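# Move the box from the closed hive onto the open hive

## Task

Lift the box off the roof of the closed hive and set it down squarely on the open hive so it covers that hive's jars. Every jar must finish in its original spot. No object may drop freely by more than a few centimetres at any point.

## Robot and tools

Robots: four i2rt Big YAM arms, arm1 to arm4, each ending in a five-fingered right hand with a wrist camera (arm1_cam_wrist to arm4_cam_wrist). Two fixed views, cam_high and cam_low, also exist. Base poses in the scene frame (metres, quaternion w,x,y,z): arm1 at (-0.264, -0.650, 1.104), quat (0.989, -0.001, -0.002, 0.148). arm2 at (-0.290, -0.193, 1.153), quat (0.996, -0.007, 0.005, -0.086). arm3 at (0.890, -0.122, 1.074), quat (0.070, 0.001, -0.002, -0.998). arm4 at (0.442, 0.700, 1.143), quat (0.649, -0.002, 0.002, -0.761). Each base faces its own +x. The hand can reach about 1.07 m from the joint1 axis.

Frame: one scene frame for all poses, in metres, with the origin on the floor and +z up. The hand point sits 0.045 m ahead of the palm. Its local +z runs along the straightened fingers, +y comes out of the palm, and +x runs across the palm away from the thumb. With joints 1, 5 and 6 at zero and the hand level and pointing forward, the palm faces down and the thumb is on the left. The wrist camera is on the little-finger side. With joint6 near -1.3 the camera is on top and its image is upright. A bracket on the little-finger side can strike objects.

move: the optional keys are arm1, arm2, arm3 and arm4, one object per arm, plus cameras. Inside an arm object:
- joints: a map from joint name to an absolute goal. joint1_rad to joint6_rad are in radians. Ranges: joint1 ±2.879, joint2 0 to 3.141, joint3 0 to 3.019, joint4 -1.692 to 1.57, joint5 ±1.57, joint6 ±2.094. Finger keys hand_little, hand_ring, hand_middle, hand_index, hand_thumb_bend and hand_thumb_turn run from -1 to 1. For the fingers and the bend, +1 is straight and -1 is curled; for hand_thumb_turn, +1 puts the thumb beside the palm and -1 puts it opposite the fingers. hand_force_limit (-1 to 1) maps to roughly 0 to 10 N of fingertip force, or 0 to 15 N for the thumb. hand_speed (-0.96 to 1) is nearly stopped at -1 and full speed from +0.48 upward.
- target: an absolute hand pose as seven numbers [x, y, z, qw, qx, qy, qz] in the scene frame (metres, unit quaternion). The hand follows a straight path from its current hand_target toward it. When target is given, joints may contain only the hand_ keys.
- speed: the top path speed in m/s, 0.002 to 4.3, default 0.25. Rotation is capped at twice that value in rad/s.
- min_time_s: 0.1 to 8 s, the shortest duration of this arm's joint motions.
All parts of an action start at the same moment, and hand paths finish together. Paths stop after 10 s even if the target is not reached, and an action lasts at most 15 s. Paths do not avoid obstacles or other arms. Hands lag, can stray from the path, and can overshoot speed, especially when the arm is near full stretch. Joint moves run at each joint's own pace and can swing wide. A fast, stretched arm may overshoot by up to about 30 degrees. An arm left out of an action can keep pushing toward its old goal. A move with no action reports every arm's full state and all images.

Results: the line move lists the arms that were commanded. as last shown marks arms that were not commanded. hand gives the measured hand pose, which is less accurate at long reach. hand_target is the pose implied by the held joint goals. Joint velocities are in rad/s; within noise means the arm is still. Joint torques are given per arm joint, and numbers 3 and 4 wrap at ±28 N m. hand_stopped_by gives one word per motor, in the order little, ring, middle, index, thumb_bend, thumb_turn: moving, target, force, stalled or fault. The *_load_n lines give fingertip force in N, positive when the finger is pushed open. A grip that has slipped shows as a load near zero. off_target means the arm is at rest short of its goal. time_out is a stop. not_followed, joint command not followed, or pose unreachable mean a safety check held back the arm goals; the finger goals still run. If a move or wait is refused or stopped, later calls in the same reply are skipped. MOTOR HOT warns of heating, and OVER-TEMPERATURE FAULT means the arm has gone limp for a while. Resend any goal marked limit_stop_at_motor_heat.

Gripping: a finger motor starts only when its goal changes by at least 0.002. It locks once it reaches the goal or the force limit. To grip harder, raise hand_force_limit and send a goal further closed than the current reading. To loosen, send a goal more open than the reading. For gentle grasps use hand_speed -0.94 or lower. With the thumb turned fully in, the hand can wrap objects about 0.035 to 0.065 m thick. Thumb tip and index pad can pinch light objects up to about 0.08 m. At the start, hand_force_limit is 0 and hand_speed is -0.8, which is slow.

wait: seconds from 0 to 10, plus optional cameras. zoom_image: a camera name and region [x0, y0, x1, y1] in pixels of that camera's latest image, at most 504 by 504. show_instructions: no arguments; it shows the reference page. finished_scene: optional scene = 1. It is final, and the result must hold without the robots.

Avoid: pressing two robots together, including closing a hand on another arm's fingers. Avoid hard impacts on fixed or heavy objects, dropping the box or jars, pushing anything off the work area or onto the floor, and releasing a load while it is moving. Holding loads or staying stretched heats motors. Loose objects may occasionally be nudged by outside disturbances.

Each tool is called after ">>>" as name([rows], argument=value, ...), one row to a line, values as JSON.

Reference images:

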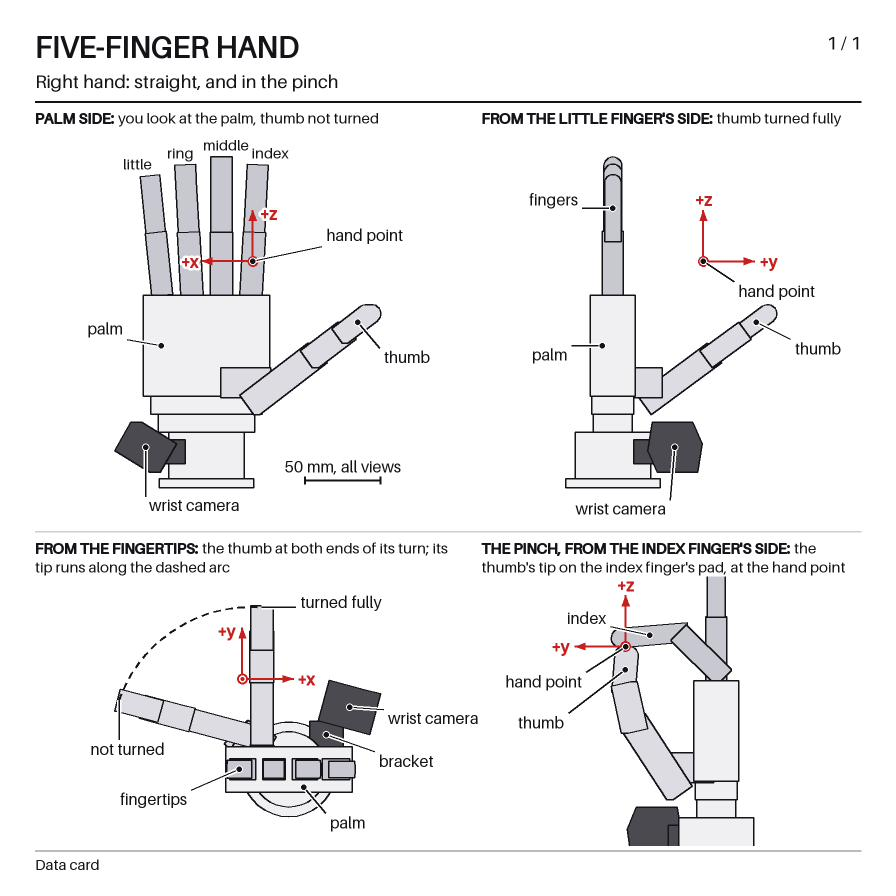

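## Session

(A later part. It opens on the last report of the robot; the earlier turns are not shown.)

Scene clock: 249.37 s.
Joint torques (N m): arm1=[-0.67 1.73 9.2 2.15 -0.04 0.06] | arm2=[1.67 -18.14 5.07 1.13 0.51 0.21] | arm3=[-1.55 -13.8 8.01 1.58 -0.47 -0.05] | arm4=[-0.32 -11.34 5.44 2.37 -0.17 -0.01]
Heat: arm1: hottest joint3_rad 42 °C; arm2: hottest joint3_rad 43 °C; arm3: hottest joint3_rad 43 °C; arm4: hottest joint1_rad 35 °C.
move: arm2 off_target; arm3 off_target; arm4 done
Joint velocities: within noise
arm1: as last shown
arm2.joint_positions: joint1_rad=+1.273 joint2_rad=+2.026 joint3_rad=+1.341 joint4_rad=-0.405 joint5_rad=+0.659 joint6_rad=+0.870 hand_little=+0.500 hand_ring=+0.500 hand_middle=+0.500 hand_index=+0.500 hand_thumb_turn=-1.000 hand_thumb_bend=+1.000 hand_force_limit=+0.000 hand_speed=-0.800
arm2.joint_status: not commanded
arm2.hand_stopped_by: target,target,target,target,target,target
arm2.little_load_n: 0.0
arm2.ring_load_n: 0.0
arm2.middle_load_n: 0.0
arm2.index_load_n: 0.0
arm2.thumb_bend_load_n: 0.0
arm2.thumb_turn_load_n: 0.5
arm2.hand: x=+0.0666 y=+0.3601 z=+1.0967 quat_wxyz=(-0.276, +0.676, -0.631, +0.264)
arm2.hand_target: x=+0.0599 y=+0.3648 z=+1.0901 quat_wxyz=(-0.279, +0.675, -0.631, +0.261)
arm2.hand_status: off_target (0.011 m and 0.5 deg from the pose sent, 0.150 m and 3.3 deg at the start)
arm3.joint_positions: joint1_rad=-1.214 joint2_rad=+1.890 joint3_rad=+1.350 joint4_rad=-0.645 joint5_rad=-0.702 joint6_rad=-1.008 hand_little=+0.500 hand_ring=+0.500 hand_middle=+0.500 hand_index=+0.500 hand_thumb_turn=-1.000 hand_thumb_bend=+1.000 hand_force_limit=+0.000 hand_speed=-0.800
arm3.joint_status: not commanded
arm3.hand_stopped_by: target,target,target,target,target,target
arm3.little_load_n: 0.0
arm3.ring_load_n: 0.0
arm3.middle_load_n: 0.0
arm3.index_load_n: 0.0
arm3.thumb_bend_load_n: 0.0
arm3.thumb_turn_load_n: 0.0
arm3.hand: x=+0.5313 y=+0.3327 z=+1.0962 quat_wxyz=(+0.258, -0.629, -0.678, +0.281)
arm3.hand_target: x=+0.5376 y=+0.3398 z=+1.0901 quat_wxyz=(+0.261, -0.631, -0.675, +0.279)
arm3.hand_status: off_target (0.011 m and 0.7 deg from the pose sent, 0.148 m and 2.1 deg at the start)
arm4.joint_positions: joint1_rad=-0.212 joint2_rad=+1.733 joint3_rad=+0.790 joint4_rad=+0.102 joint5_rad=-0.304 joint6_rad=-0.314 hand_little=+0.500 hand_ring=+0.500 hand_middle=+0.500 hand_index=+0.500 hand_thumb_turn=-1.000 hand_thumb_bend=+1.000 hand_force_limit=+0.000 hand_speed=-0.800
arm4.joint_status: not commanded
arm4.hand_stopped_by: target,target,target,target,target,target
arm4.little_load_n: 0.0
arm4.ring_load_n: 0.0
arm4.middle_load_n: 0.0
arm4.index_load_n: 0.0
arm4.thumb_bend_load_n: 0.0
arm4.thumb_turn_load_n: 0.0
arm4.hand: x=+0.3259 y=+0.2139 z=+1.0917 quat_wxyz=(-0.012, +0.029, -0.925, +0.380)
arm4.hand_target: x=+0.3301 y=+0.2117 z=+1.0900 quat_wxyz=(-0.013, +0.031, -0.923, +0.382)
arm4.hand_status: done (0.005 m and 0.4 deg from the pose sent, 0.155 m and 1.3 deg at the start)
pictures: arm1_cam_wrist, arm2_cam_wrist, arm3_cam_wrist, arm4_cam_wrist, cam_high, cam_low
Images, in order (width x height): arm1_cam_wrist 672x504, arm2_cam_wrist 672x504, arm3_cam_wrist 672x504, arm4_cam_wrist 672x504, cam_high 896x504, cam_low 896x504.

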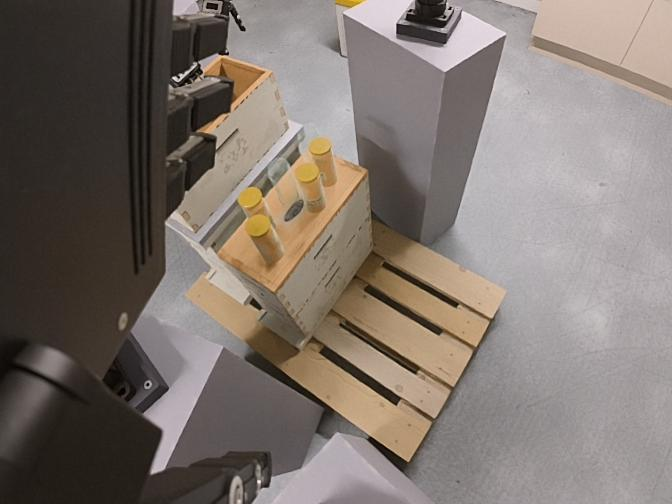

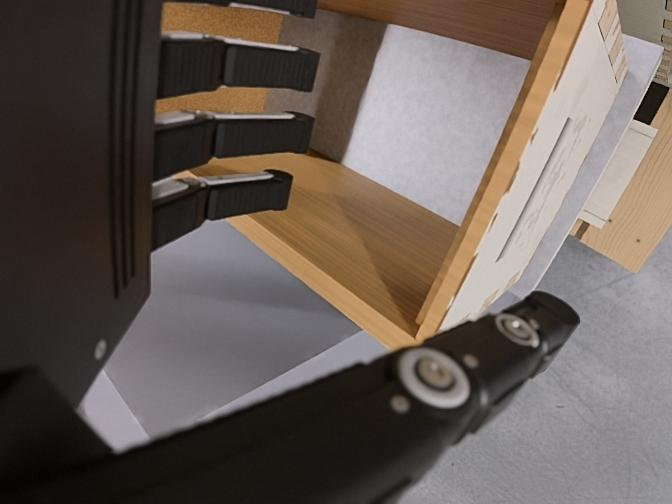

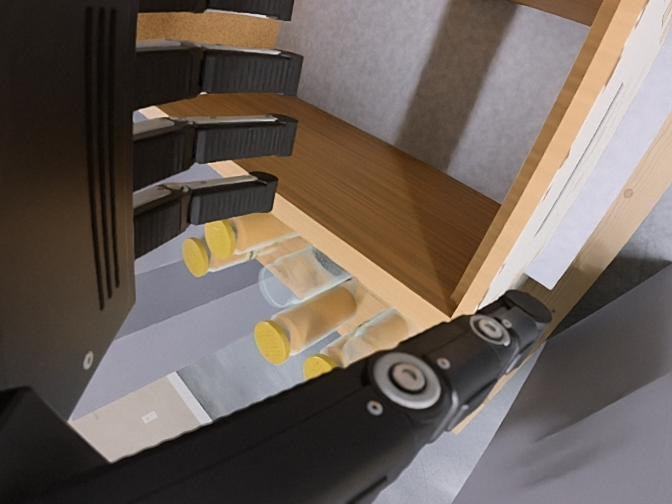

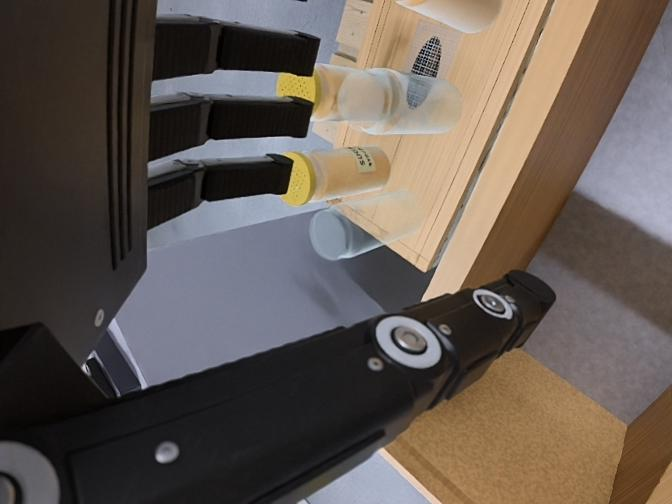

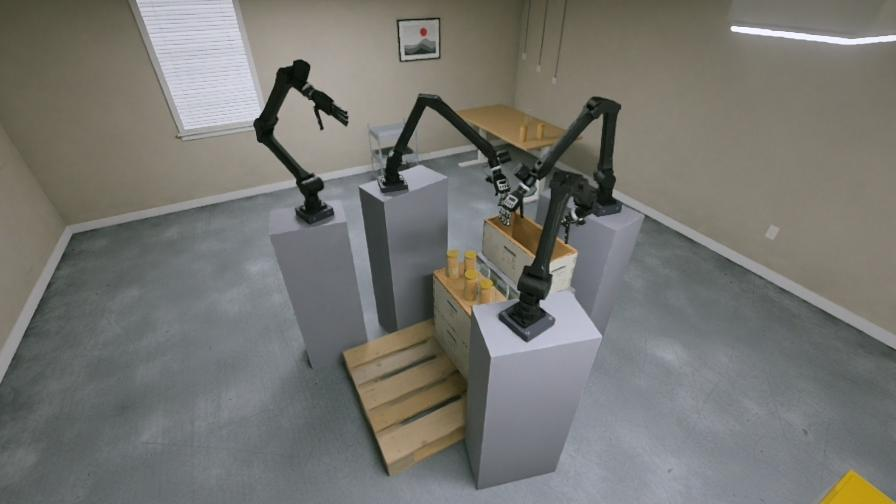

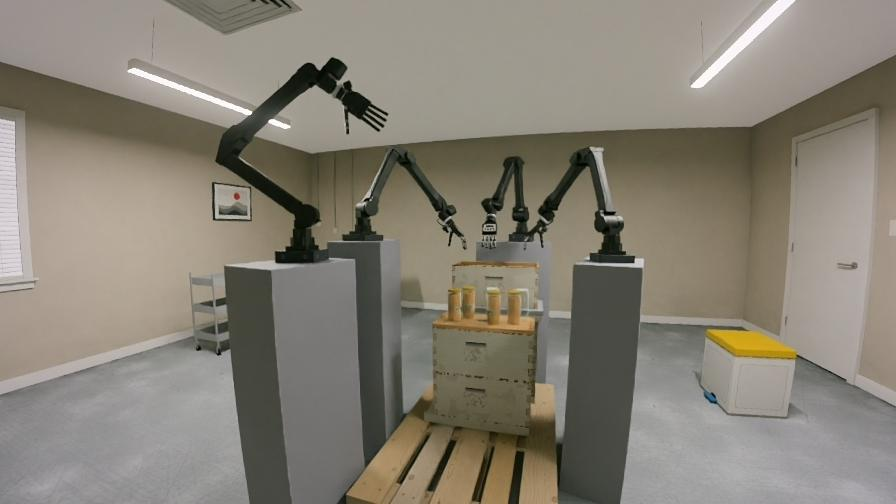

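>>> move(arm2={"target": [0.055, 0.360, 1.015, 0.2794, -0.6746, 0.6313, -0.2615], "speed": 0.08}, arm3={"target": [0.563, 0.335, 1.015, 0.2615, -0.6313, -0.6746, 0.2794], "speed": 0.08}, arm4={"target": [0.33, 0.239, 1.015, 0.0127, -0.0306, 0.9234, -0.3825], "speed": 0.08}, cameras=["arm2_cam_wrist", "arm3_cam_wrist", "arm4_cam_wrist", "cam_high", "cam_low"])

>>> zoom_image(camera="cam_low", region=[420, 180, 580, 340])

>>> zoom_image(camera="cam_high", region=[460, 130, 620, 290])

Scene clock: 308.77 s.
Joint torques (N m): arm1=[-0.56 1.79 9.22 2.24 -0.05 0.06] | arm2=[1.67 -18.14 4.23 1.17 0.53 0.21] | arm3=[-1.44 -13.57 6.94 1.52 -0.49 -0.08] | arm4=[-2.08 -11.46 3.73 2.36 -0.31 -0.2]
Heat: arm1: hottest joint3_rad 43 °C; arm2: hottest joint3_rad 36 °C; arm3: hottest joint3_rad 43 °C; arm4: hottest joint1_rad 34 °C.
move: arm2 off_target; arm3 off_target; arm4 done
Joint velocities: within noise
arm1: as last shown
arm2.joint_positions: joint1_rad=+1.276 joint2_rad=+2.150 joint3_rad=+1.311 joint4_rad=-0.249 joint5_rad=+0.661 joint6_rad=+0.874 hand_little=+0.500 hand_ring=+0.500 hand_middle=+0.500 hand_index=+0.500 hand_thumb_turn=-1.000 hand_thumb_bend=+1.000 hand_force_limit=+0.000 hand_speed=-0.800
arm2.joint_status: not commanded
arm2.hand_stopped_by: target,target,target,target,target,target
arm2.little_load_n: 0.0
arm2.ring_load_n: 0.0
arm2.middle_load_n: 0.0
arm2.index_load_n: 0.0
arm2.thumb_bend_load_n: 0.0
arm2.thumb_turn_load_n: 0.0
arm2.hand: x=+0.0630 y=+0.3574 z=+1.0243 quat_wxyz=(-0.278, +0.675, -0.631, +0.263)
arm2.hand_target: x=+0.0551 y=+0.3597 z=+1.0151 quat_wxyz=(-0.279, +0.675, -0.631, +0.262)
arm2.hand_status: off_target (0.013 m and 0.3 deg from the pose sent, 0.083 m and 0.5 deg at the start)
arm3.joint_positions: joint1_rad=-1.252 joint2_rad=+1.975 joint3_rad=+1.254 joint4_rad=-0.490 joint5_rad=-0.715 joint6_rad=-1.051 hand_little=+0.500 hand_ring=+0.500 hand_middle=+0.500 hand_index=+0.500 hand_thumb_turn=-1.000 hand_thumb_bend=+1.000 hand_force_limit=+0.000 hand_speed=-0.800
arm3.joint_status: not commanded
arm3.hand_stopped_by: target,target,target,target,target,target
arm3.little_load_n: 0.0
arm3.ring_load_n: 0.0
arm3.middle_load_n: 0.0
arm3.index_load_n: 0.0
arm3.thumb_bend_load_n: 0.0
arm3.thumb_turn_load_n: 0.0
arm3.hand: x=+0.5566 y=+0.3301 z=+1.0229 quat_wxyz=(+0.259, -0.629, -0.676, +0.281)
arm3.hand_target: x=+0.5630 y=+0.3347 z=+1.0150 quat_wxyz=(+0.261, -0.631, -0.675, +0.279)
arm3.hand_status: off_target (0.011 m and 0.4 deg from the pose sent, 0.087 m and 0.7 deg at the start)
arm4.joint_positions: joint1_rad=-0.216 joint2_rad=+1.907 joint3_rad=+0.709 joint4_rad=+0.355 joint5_rad=-0.313 joint6_rad=-0.318 hand_little=+0.500 hand_ring=+0.500 hand_middle=+0.500 hand_index=+0.500 hand_thumb_turn=-1.000 hand_thumb_bend=+1.000 hand_force_limit=+0.000 hand_speed=-0.800
arm4.joint_status: not commanded
arm4.hand_stopped_by: target,target,target,target,target,target
arm4.little_load_n: 0.0
arm4.ring_load_n: 0.0
arm4.middle_load_n: 0.0
arm4.index_load_n: 0.0
arm4.thumb_bend_load_n: 0.0
arm4.thumb_turn_load_n: 0.0
arm4.hand: x=+0.3339 y=+0.2377 z=+1.0174 quat_wxyz=(-0.015, +0.030, -0.924, +0.380)
arm4.hand_target: x=+0.3299 y=+0.2390 z=+1.0151 quat_wxyz=(-0.013, +0.030, -0.923, +0.382)
arm4.hand_status: done (0.005 m and 0.4 deg from the pose sent, 0.081 m and 0.4 deg at the start)
Images, in order (width x height): arm2_cam_wrist 672x504, arm3_cam_wrist 672x504, arm4_cam_wrist 672x504, cam_high 896x504, cam_low 896x504.

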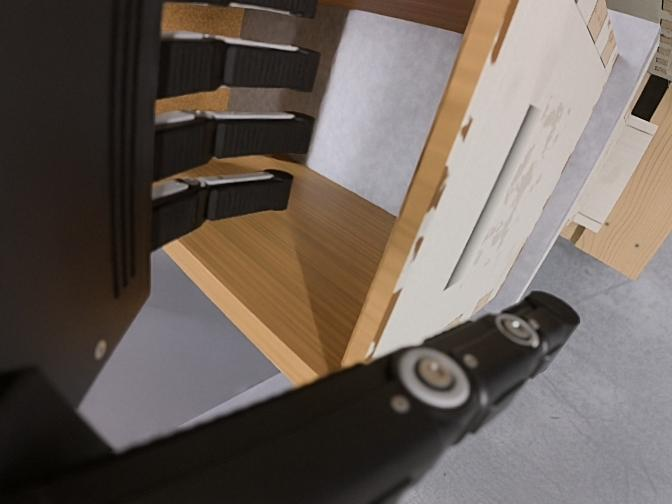

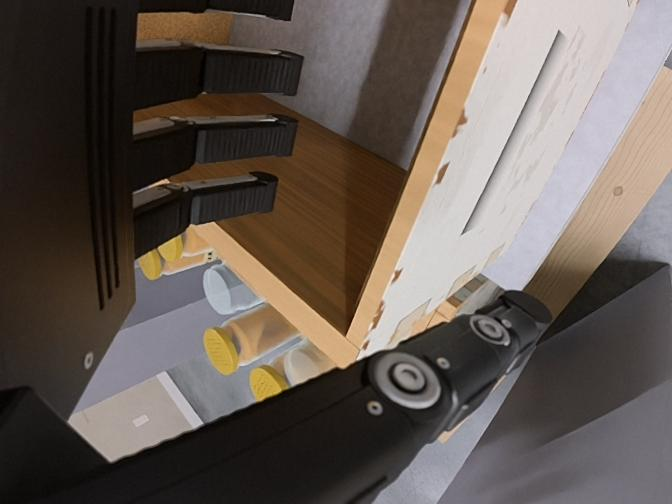

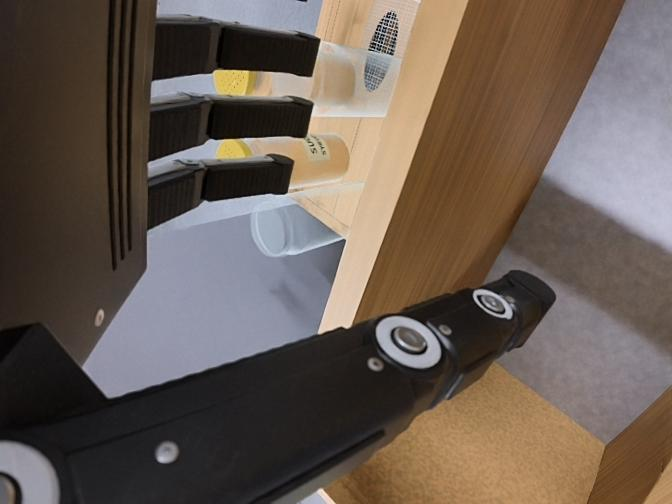

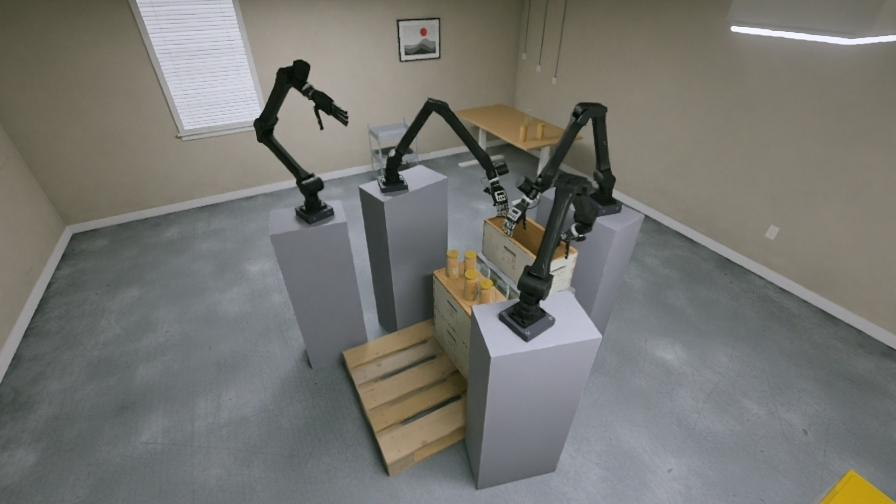

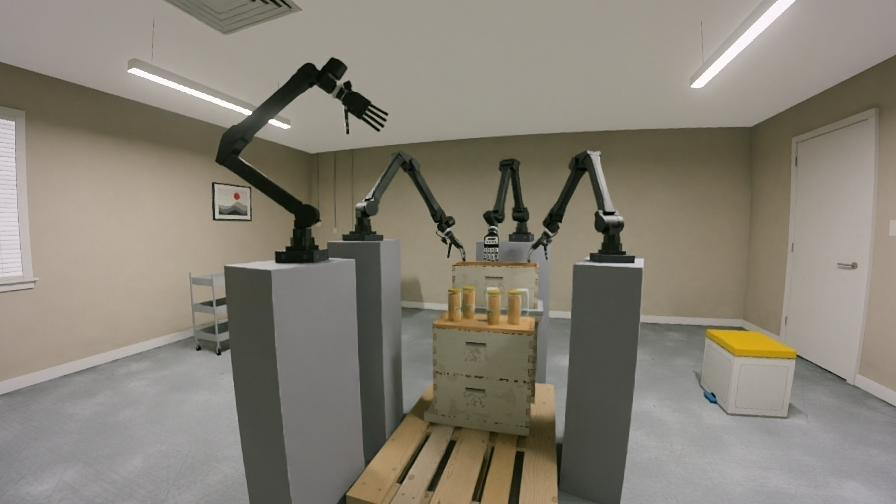

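Scaled by 3.150 from the camera's image (finer frame: 1280x720).

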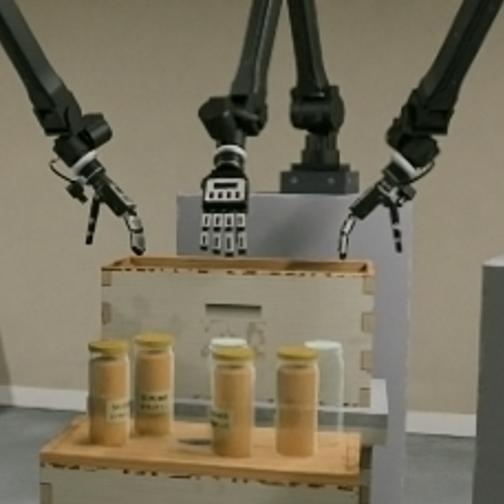

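Scaled by 3.150 from the camera's image (finer frame: 1280x720).

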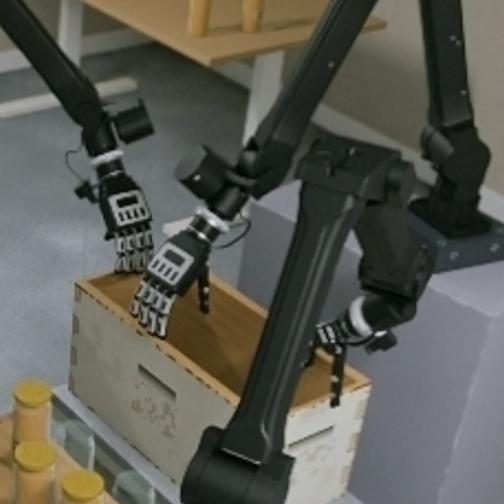

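>>> move(arm2={"target": [0.060, 0.355, 0.965, 0.2794, -0.6746, 0.6313, -0.2615], "speed": 0.06}, arm3={"target": [0.5585, 0.335, 0.965, 0.2615, -0.6313, -0.6746, 0.2794], "speed": 0.06}, arm4={"target": [0.33, 0.232, 0.970, 0.0127, -0.0306, 0.9234, -0.3825], "speed": 0.06}, cameras=["arm2_cam_wrist", "arm3_cam_wrist", "arm4_cam_wrist", "cam_high", "cam_low"])

>>> zoom_image(camera="cam_low", region=[420, 180, 580, 340])

>>> zoom_image(camera="cam_high", region=[460, 150, 600, 290])

Scene clock: 324.83 s.
Joint torques (N m): arm1=[-0.44 1.79 9.2 2.18 -0.05 0.04] | arm2=[0.85 -18.26 4.16 1.21 0.32 0.06] | arm3=[-0.91 -13.92 6.23 1.52 -0.39 0.02] | arm4=[-0.62 -11.63 4.79 2.33 -0.18 -0.13]
Heat: arm1: hottest joint3_rad 43 °C; arm2: hottest joint2_rad 35 °C; arm3: hottest joint3_rad 41 °C; arm4: hottest joint1_rad 34 °C.
move: arm2 done; arm3 done; arm4 off_target
Joint velocities: within noise
arm1: as last shown
arm2.joint_positions: joint1_rad=+1.276 joint2_rad=+2.249 joint3_rad=+1.311 joint4_rad=-0.147 joint5_rad=+0.661 joint6_rad=+0.874 hand_little=+0.500 hand_ring=+0.500 hand_middle=+0.500 hand_index=+0.500 hand_thumb_turn=-1.000 hand_thumb_bend=+1.000 hand_force_limit=+0.000 hand_speed=-0.800
arm2.joint_status: not commanded
arm2.hand_stopped_by: target,target,target,target,target,target
arm2.little_load_n: 0.0
arm2.ring_load_n: 0.0
arm2.middle_load_n: 0.0
arm2.index_load_n: 0.0
arm2.thumb_bend_load_n: 0.0
arm2.thumb_turn_load_n: 0.5
arm2.hand: x=+0.0614 y=+0.3546 z=+0.9733 quat_wxyz=(-0.279, +0.674, -0.631, +0.263)
arm2.hand_target: x=+0.0600 y=+0.3548 z=+0.9652 quat_wxyz=(-0.279, +0.674, -0.631, +0.262)
arm2.hand_status: done (0.008 m and 0.2 deg from the pose sent, 0.060 m and 0.3 deg at the start)
arm3.joint_positions: joint1_rad=-1.252 joint2_rad=+2.070 joint3_rad=+1.249 joint4_rad=-0.381 joint5_rad=-0.715 joint6_rad=-1.051 hand_little=+0.500 hand_ring=+0.500 hand_middle=+0.500 hand_index=+0.500 hand_thumb_turn=-1.000 hand_thumb_bend=+1.000 hand_force_limit=+0.000 hand_speed=-0.800
arm3.joint_status: not commanded
arm3.hand_stopped_by: target,target,target,target,target,target
arm3.little_load_n: 0.0
arm3.ring_load_n: 0.0
arm3.middle_load_n: 0.0
arm3.index_load_n: 0.0
arm3.thumb_bend_load_n: 0.0
arm3.thumb_turn_load_n: 0.0
arm3.hand: x=+0.5544 y=+0.3345 z=+0.9742 quat_wxyz=(+0.263, -0.628, -0.677, +0.279)
arm3.hand_target: x=+0.5585 y=+0.3349 z=+0.9652 quat_wxyz=(+0.262, -0.631, -0.675, +0.279)
arm3.hand_status: done (0.010 m and 0.6 deg from the pose sent, 0.058 m and 0.4 deg at the start)
arm4.joint_positions: joint1_rad=-0.216 joint2_rad=+2.052 joint3_rad=+0.714 joint4_rad=+0.469 joint5_rad=-0.313 joint6_rad=-0.318 hand_little=+0.500 hand_ring=+0.500 hand_middle=+0.500 hand_index=+0.500 hand_thumb_turn=-1.000 hand_thumb_bend=+1.000 hand_force_limit=+0.000 hand_speed=-0.800
arm4.joint_status: not commanded
arm4.hand_stopped_by: target,target,target,target,target,target
arm4.little_load_n: 0.0
arm4.ring_load_n: 0.0
arm4.middle_load_n: 0.0
arm4.index_load_n: 0.0
arm4.thumb_bend_load_n: 0.0
arm4.thumb_turn_load_n: 0.0
arm4.hand: x=+0.3375 y=+0.2477 z=+0.9674 quat_wxyz=(-0.020, +0.028, -0.929, +0.369)
arm4.hand_target: x=+0.3301 y=+0.2325 z=+0.9704 quat_wxyz=(-0.013, +0.030, -0.923, +0.382)
arm4.hand_status: off_target (0.018 m and 1.9 deg from the pose sent, 0.048 m and 0.5 deg at the start)
Images, in order (width x height): arm2_cam_wrist 672x504, arm3_cam_wrist 672x504, arm4_cam_wrist 672x504, cam_high 896x504, cam_low 896x504.

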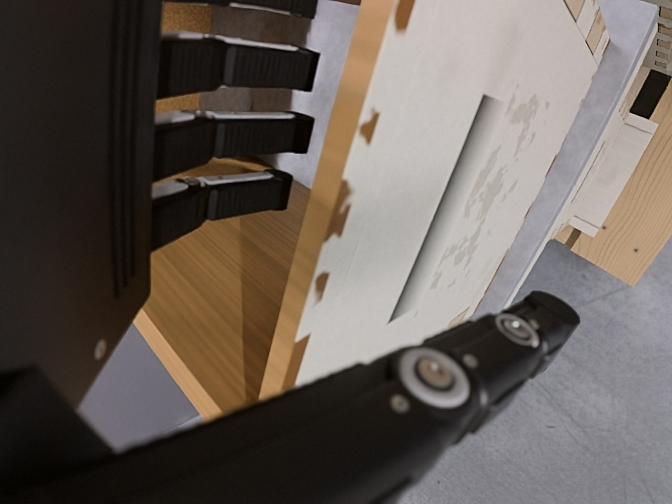

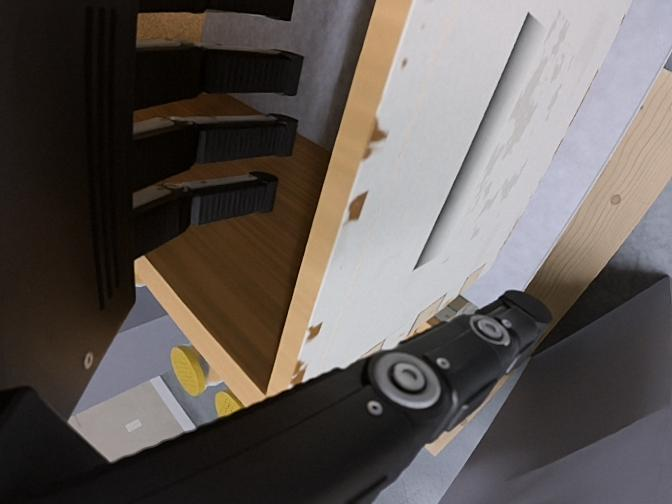

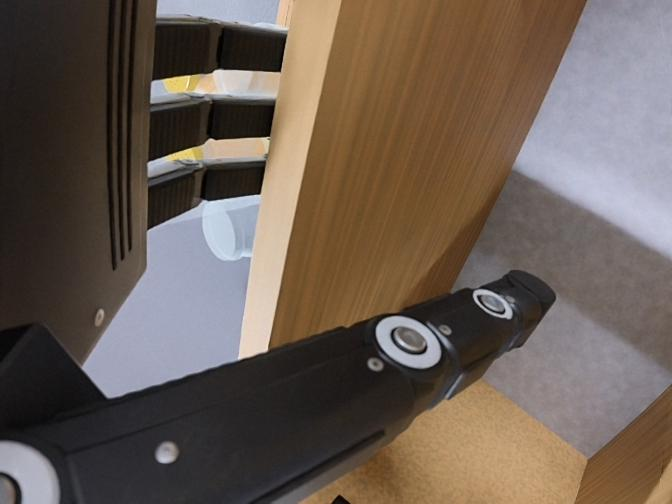

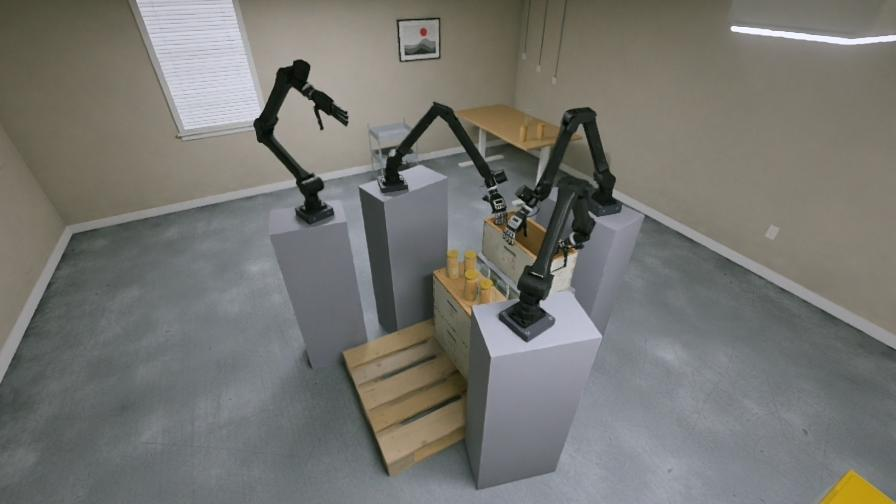

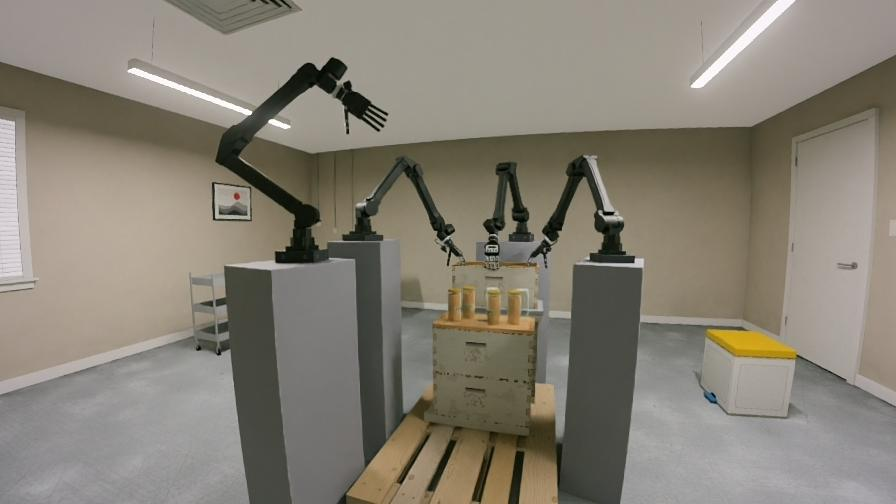

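Scaled by 3.150 from the camera's image (finer frame: 1280x720).

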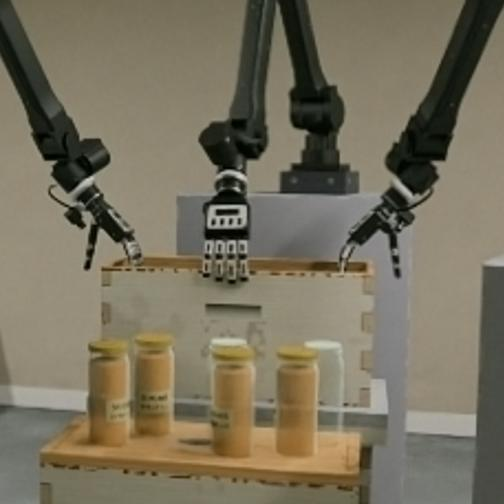

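Scaled by 3.600 from the camera's image (finer frame: 1280x720).

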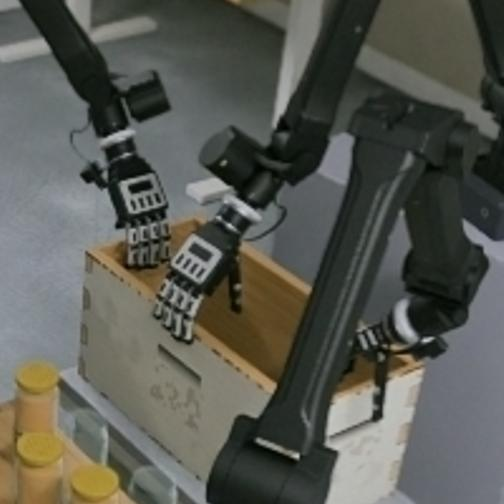

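>>> move(arm2={"target": [0.067, 0.355, 0.953, 0.2794, -0.6746, 0.6313, -0.2615], "speed": 0.05}, arm4={"target": [0.33, 0.222, 0.967, 0.0127, -0.0306, 0.9234, -0.3825], "speed": 0.05}, cameras=["arm2_cam_wrist", "arm3_cam_wrist", "arm4_cam_wrist", "cam_high", "cam_low"])

>>> zoom_image(camera="cam_low", region=[440, 200, 560, 320])

>>> zoom_image(camera="arm4_cam_wrist", region=[140, 0, 640, 400])

Scene clock: 349.93 s.
Joint torques (N m): arm1=[-0.5 1.49 9.18 2.19 -0.04 0.05] | arm2=[-0.15 -18.32 5.07 1.22 0.29 -0.08] | arm3=[-0.91 -13.92 6.23 1.54 -0.39 0.02] | arm4=[-0.67 -12.22 4.66 2.03 -0.11 -0.04]
Heat: arm1: hottest joint3_rad 43 °C; arm2: hottest joint2_rad 37 °C; arm3: hottest joint3_rad 40 °C; arm4: hottest joint1_rad 34 °C.
move: arm2 done; arm4 off_target
Joint velocities: within noise
arm1, arm3: as last shown
arm2.joint_positions: joint1_rad=+1.276 joint2_rad=+2.279 joint3_rad=+1.311 joint4_rad=-0.126 joint5_rad=+0.657 joint6_rad=+0.874 hand_little=+0.500 hand_ring=+0.500 hand_middle=+0.500 hand_index=+0.500 hand_thumb_turn=-1.000 hand_thumb_bend=+1.000 hand_force_limit=+0.000 hand_speed=-0.800
arm2.joint_status: not commanded
arm2.hand_stopped_by: target,target,target,target,target,target
arm2.little_load_n: 0.0
arm2.ring_load_n: 0.0
arm2.middle_load_n: 0.0
arm2.index_load_n: 0.0
arm2.thumb_bend_load_n: 0.0
arm2.thumb_turn_load_n: 0.0
arm2.hand: x=+0.0588 y=+0.3513 z=+0.9568 quat_wxyz=(-0.275, +0.677, -0.631, +0.262)
arm2.hand_target: x=+0.0670 y=+0.3547 z=+0.9532 quat_wxyz=(-0.279, +0.674, -0.631, +0.262)
arm2.hand_status: done (0.010 m and 0.6 deg from the pose sent, 0.021 m and 0.2 deg at the start)
arm4.joint_positions: joint1_rad=-0.216 joint2_rad=+2.066 joint3_rad=+0.744 joint4_rad=+0.469 joint5_rad=-0.310 joint6_rad=-0.318 hand_little=+0.500 hand_ring=+0.500 hand_middle=+0.500 hand_index=+0.500 hand_thumb_turn=-1.000 hand_thumb_bend=+1.000 hand_force_limit=+0.000 hand_speed=-0.800
arm4.joint_status: not commanded
arm4.hand_stopped_by: target,target,target,target,target,target
arm4.little_load_n: 0.0
arm4.ring_load_n: 0.0
arm4.middle_load_n: 0.0
arm4.index_load_n: 0.0
arm4.thumb_bend_load_n: 0.0
arm4.thumb_turn_load_n: 0.0
arm4.hand: x=+0.3316 y=+0.2343 z=+0.9676 quat_wxyz=(-0.015, +0.029, -0.926, +0.376)
arm4.hand_target: x=+0.3301 y=+0.2223 z=+0.9673 quat_wxyz=(-0.013, +0.031, -0.923, +0.382)
arm4.hand_status: off_target (0.012 m and 0.9 deg from the pose sent, 0.027 m and 1.9 deg at the start)
Images, in order (width x height): arm2_cam_wrist 672x504, arm3_cam_wrist 672x504, arm4_cam_wrist 672x504, cam_high 896x504, cam_low 896x504.

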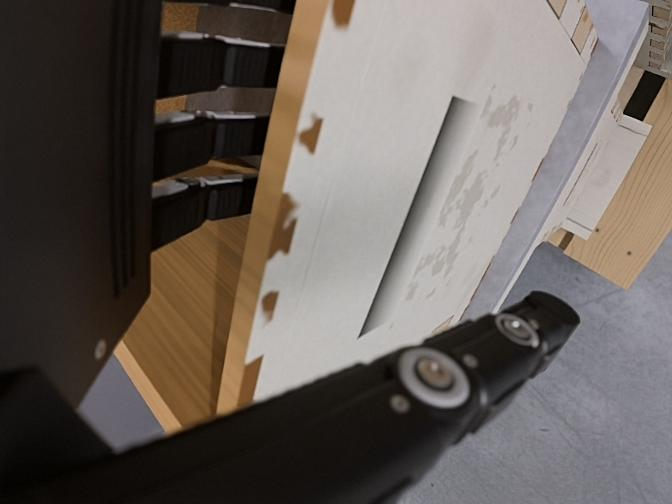

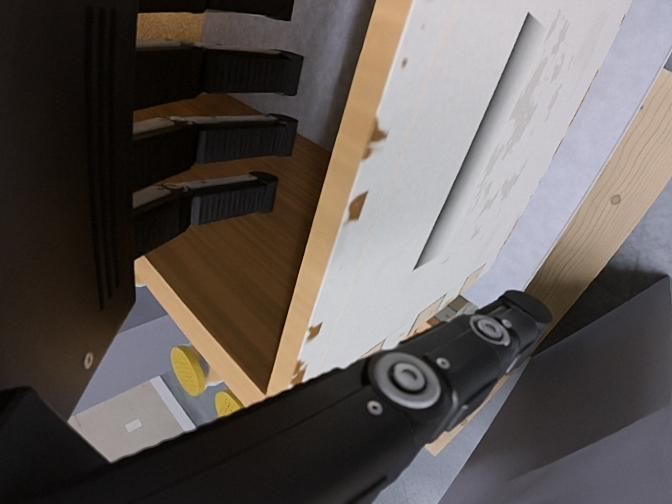

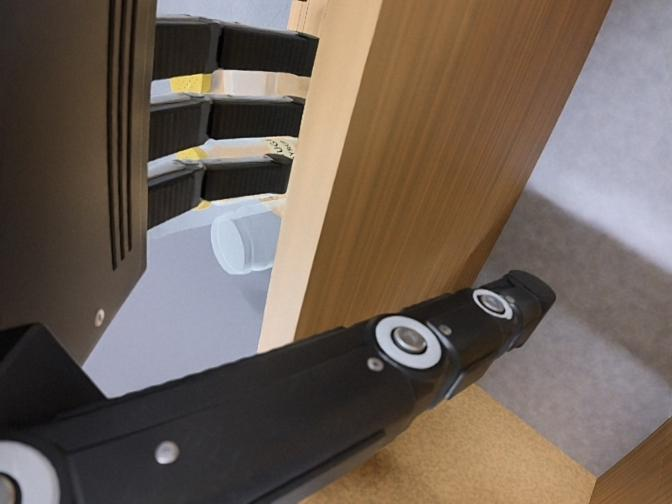

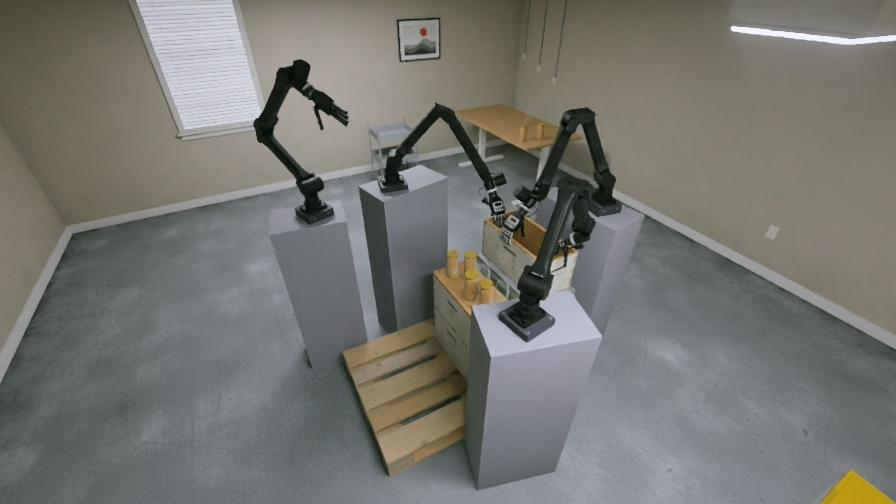

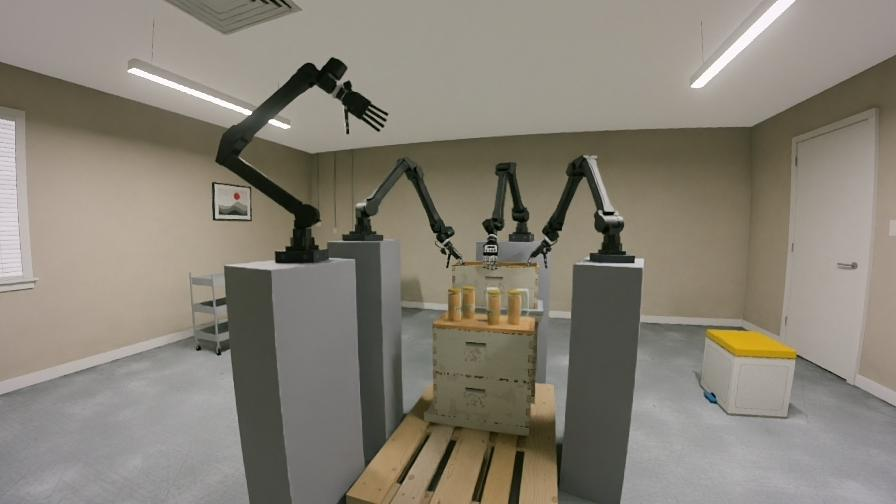

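Scaled by 4.200 from the camera's image (finer frame: 1280x720).

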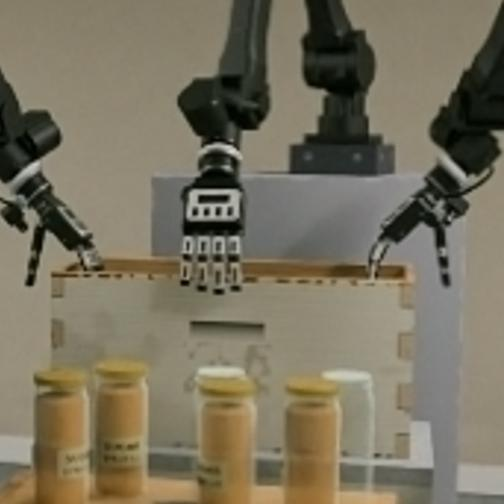

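Scaled by 1.008 from the camera's image (finer frame: 960x720).

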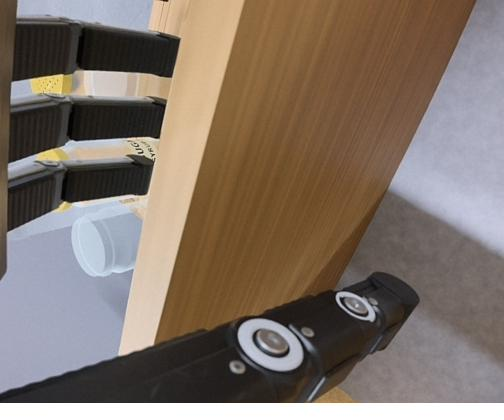

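>>> move(arm2={"target": [0.078, 0.355, 0.957, 0.2794, -0.6746, 0.6313, -0.2615], "speed": 0.05}, arm3={"target": [0.551, 0.335, 0.954, 0.2615, -0.6313, -0.6746, 0.2794], "speed": 0.05}, arm4={"target": [0.33, 0.213, 0.953, 0.0127, -0.0306, 0.9234, -0.3825], "speed": 0.05}, cameras=["arm2_cam_wrist", "arm3_cam_wrist", "arm4_cam_wrist", "cam_high", "cam_low"])

>>> zoom_image(camera="cam_low", region=[440, 200, 560, 320])

Scene clock: 368.10 s.
Joint torques (N m): arm1=[-0.67 1.9 9.22 2.24 -0.04 0.04] | arm2=[-0.03 -18.61 5.97 1.09 0.29 -0.11] | arm3=[-0.03 -13.98 6.75 1.54 -0.32 0.11] | arm4=[-0.21 -12.1 4.67 2.44 -0.12 -0.02]
Heat: arm1: hottest joint3_rad 43 °C; arm2: hottest joint2_rad 36 °C; arm3: hottest joint3_rad 39 °C; arm4: hottest joint1_rad 34 °C.
move: arm2 off_target; arm3 done; arm4 off_target
Joint velocities: within noise
arm1: as last shown
arm2.joint_positions: joint1_rad=+1.260 joint2_rad=+2.279 joint3_rad=+1.311 joint4_rad=-0.126 joint5_rad=+0.649 joint6_rad=+0.859 hand_little=+0.500 hand_ring=+0.500 hand_middle=+0.500 hand_index=+0.500 hand_thumb_turn=-1.000 hand_thumb_bend=+1.000 hand_force_limit=+0.000 hand_speed=-0.800
arm2.joint_status: not commanded
arm2.hand_stopped_by: target,target,target,target,target,target
arm2.little_load_n: 0.0
arm2.ring_load_n: 0.0
arm2.middle_load_n: 0.0
arm2.index_load_n: 0.0
arm2.thumb_bend_load_n: 0.0
arm2.thumb_turn_load_n: 0.0
arm2.hand: x=+0.0660 y=+0.3456 z=+0.9560 quat_wxyz=(-0.270, +0.678, -0.631, +0.263)
arm2.hand_target: x=+0.0778 y=+0.3546 z=+0.9574 quat_wxyz=(-0.279, +0.674, -0.631, +0.262)
arm2.hand_status: off_target (0.015 m and 1.1 deg from the pose sent, 0.020 m and 0.6 deg at the start)
arm3.joint_positions: joint1_rad=-1.252 joint2_rad=+2.096 joint3_rad=+1.249 joint4_rad=-0.353 joint5_rad=-0.713 joint6_rad=-1.046 hand_little=+0.500 hand_ring=+0.500 hand_middle=+0.500 hand_index=+0.500 hand_thumb_turn=-1.000 hand_thumb_bend=+1.000 hand_force_limit=+0.000 hand_speed=-0.800
arm3.joint_status: not commanded
arm3.hand_stopped_by: target,target,target,target,target,target
arm3.little_load_n: 0.0
arm3.ring_load_n: 0.0
arm3.middle_load_n: 0.0
arm3.index_load_n: 0.0
arm3.thumb_bend_load_n: 0.0
arm3.thumb_turn_load_n: 0.0
arm3.hand: x=+0.5543 y=+0.3351 z=+0.9612 quat_wxyz=(+0.263, -0.630, -0.676, +0.279)
arm3.hand_target: x=+0.5510 y=+0.3349 z=+0.9541 quat_wxyz=(+0.262, -0.631, -0.675, +0.279)
arm3.hand_status: done (0.008 m and 0.3 deg from the pose sent, 0.020 m and 0.5 deg at the start)
arm4.joint_positions: joint1_rad=-0.210 joint2_rad=+2.117 joint3_rad=+0.777 joint4_rad=+0.479 joint5_rad=-0.305 joint6_rad=-0.314 hand_little=+0.500 hand_ring=+0.500 hand_middle=+0.500 hand_index=+0.500 hand_thumb_turn=-1.000 hand_thumb_bend=+1.000 hand_force_limit=+0.000 hand_speed=-0.800
arm4.joint_status: not commanded
arm4.hand_stopped_by: target,target,target,target,target,target
arm4.little_load_n: 0.0
arm4.ring_load_n: 0.0
arm4.middle_load_n: 0.0
arm4.index_load_n: 0.0
arm4.thumb_bend_load_n: 0.0
arm4.thumb_turn_load_n: -0.5
arm4.hand: x=+0.3312 y=+0.2281 z=+0.9520 quat_wxyz=(-0.016, +0.028, -0.928, +0.371)
arm4.hand_target: x=+0.3301 y=+0.2133 z=+0.9534 quat_wxyz=(-0.013, +0.031, -0.923, +0.382)
arm4.hand_status: off_target (0.015 m and 1.5 deg from the pose sent, 0.026 m and 0.9 deg at the start)
Images, in order (width x height): arm2_cam_wrist 672x504, arm3_cam_wrist 672x504, arm4_cam_wrist 672x504, cam_high 896x504, cam_low 896x504.

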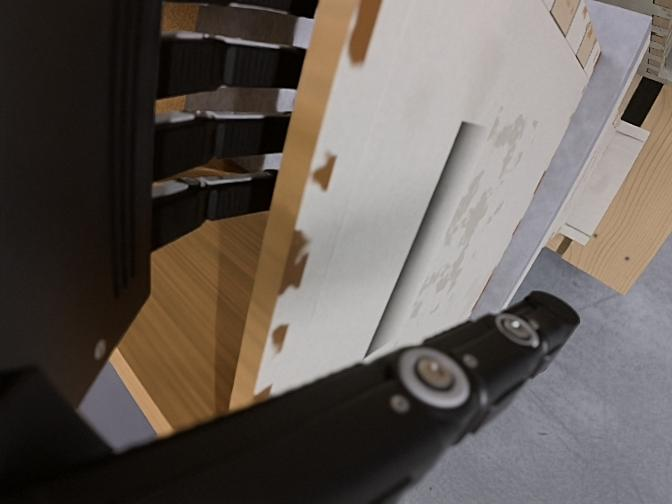

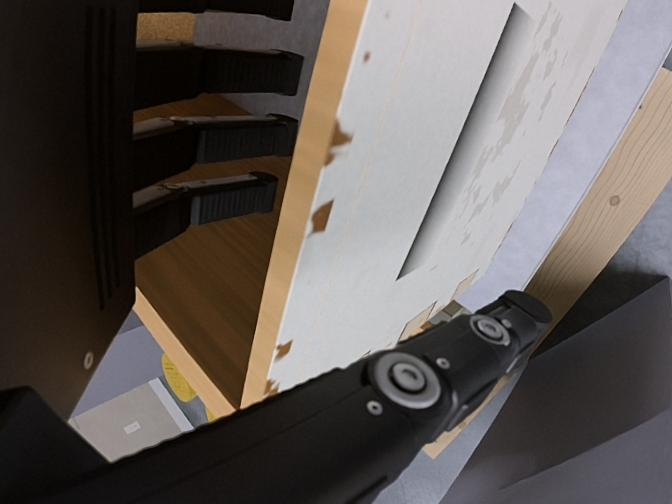

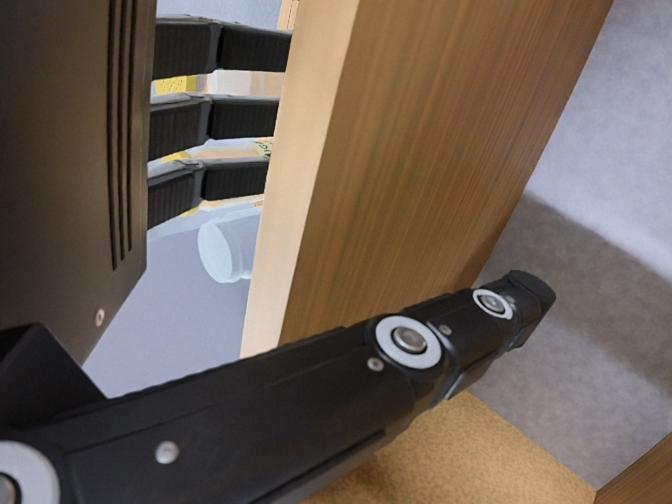

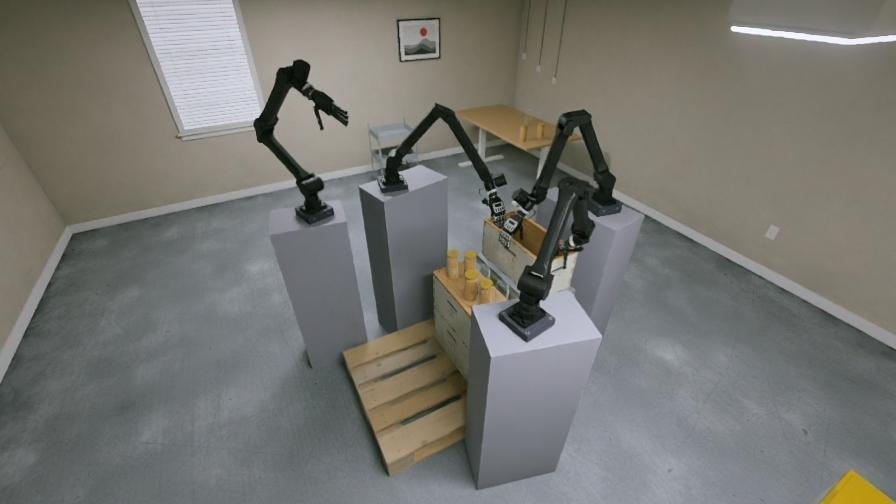

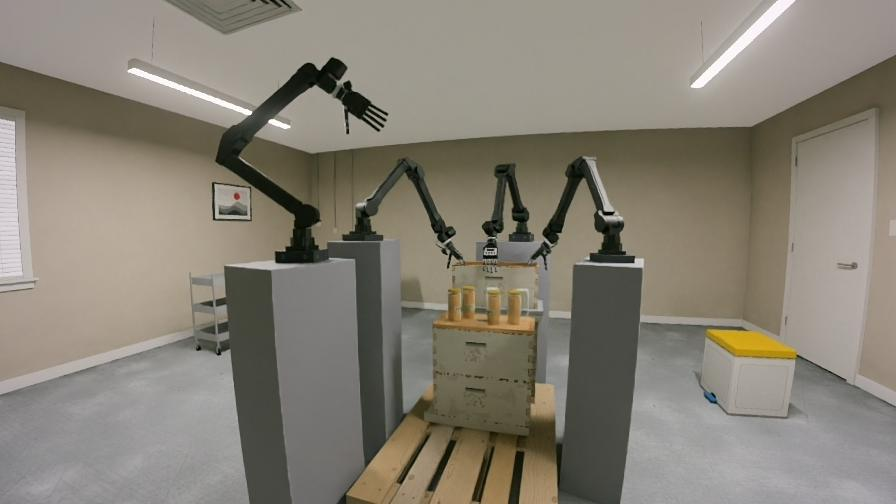

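Scaled by 4.200 from the camera's image (finer frame: 1280x720).

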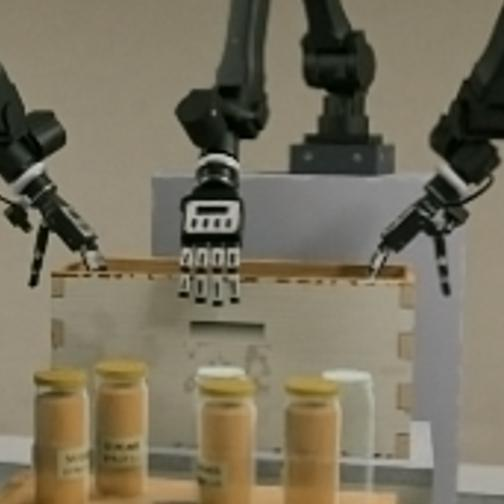

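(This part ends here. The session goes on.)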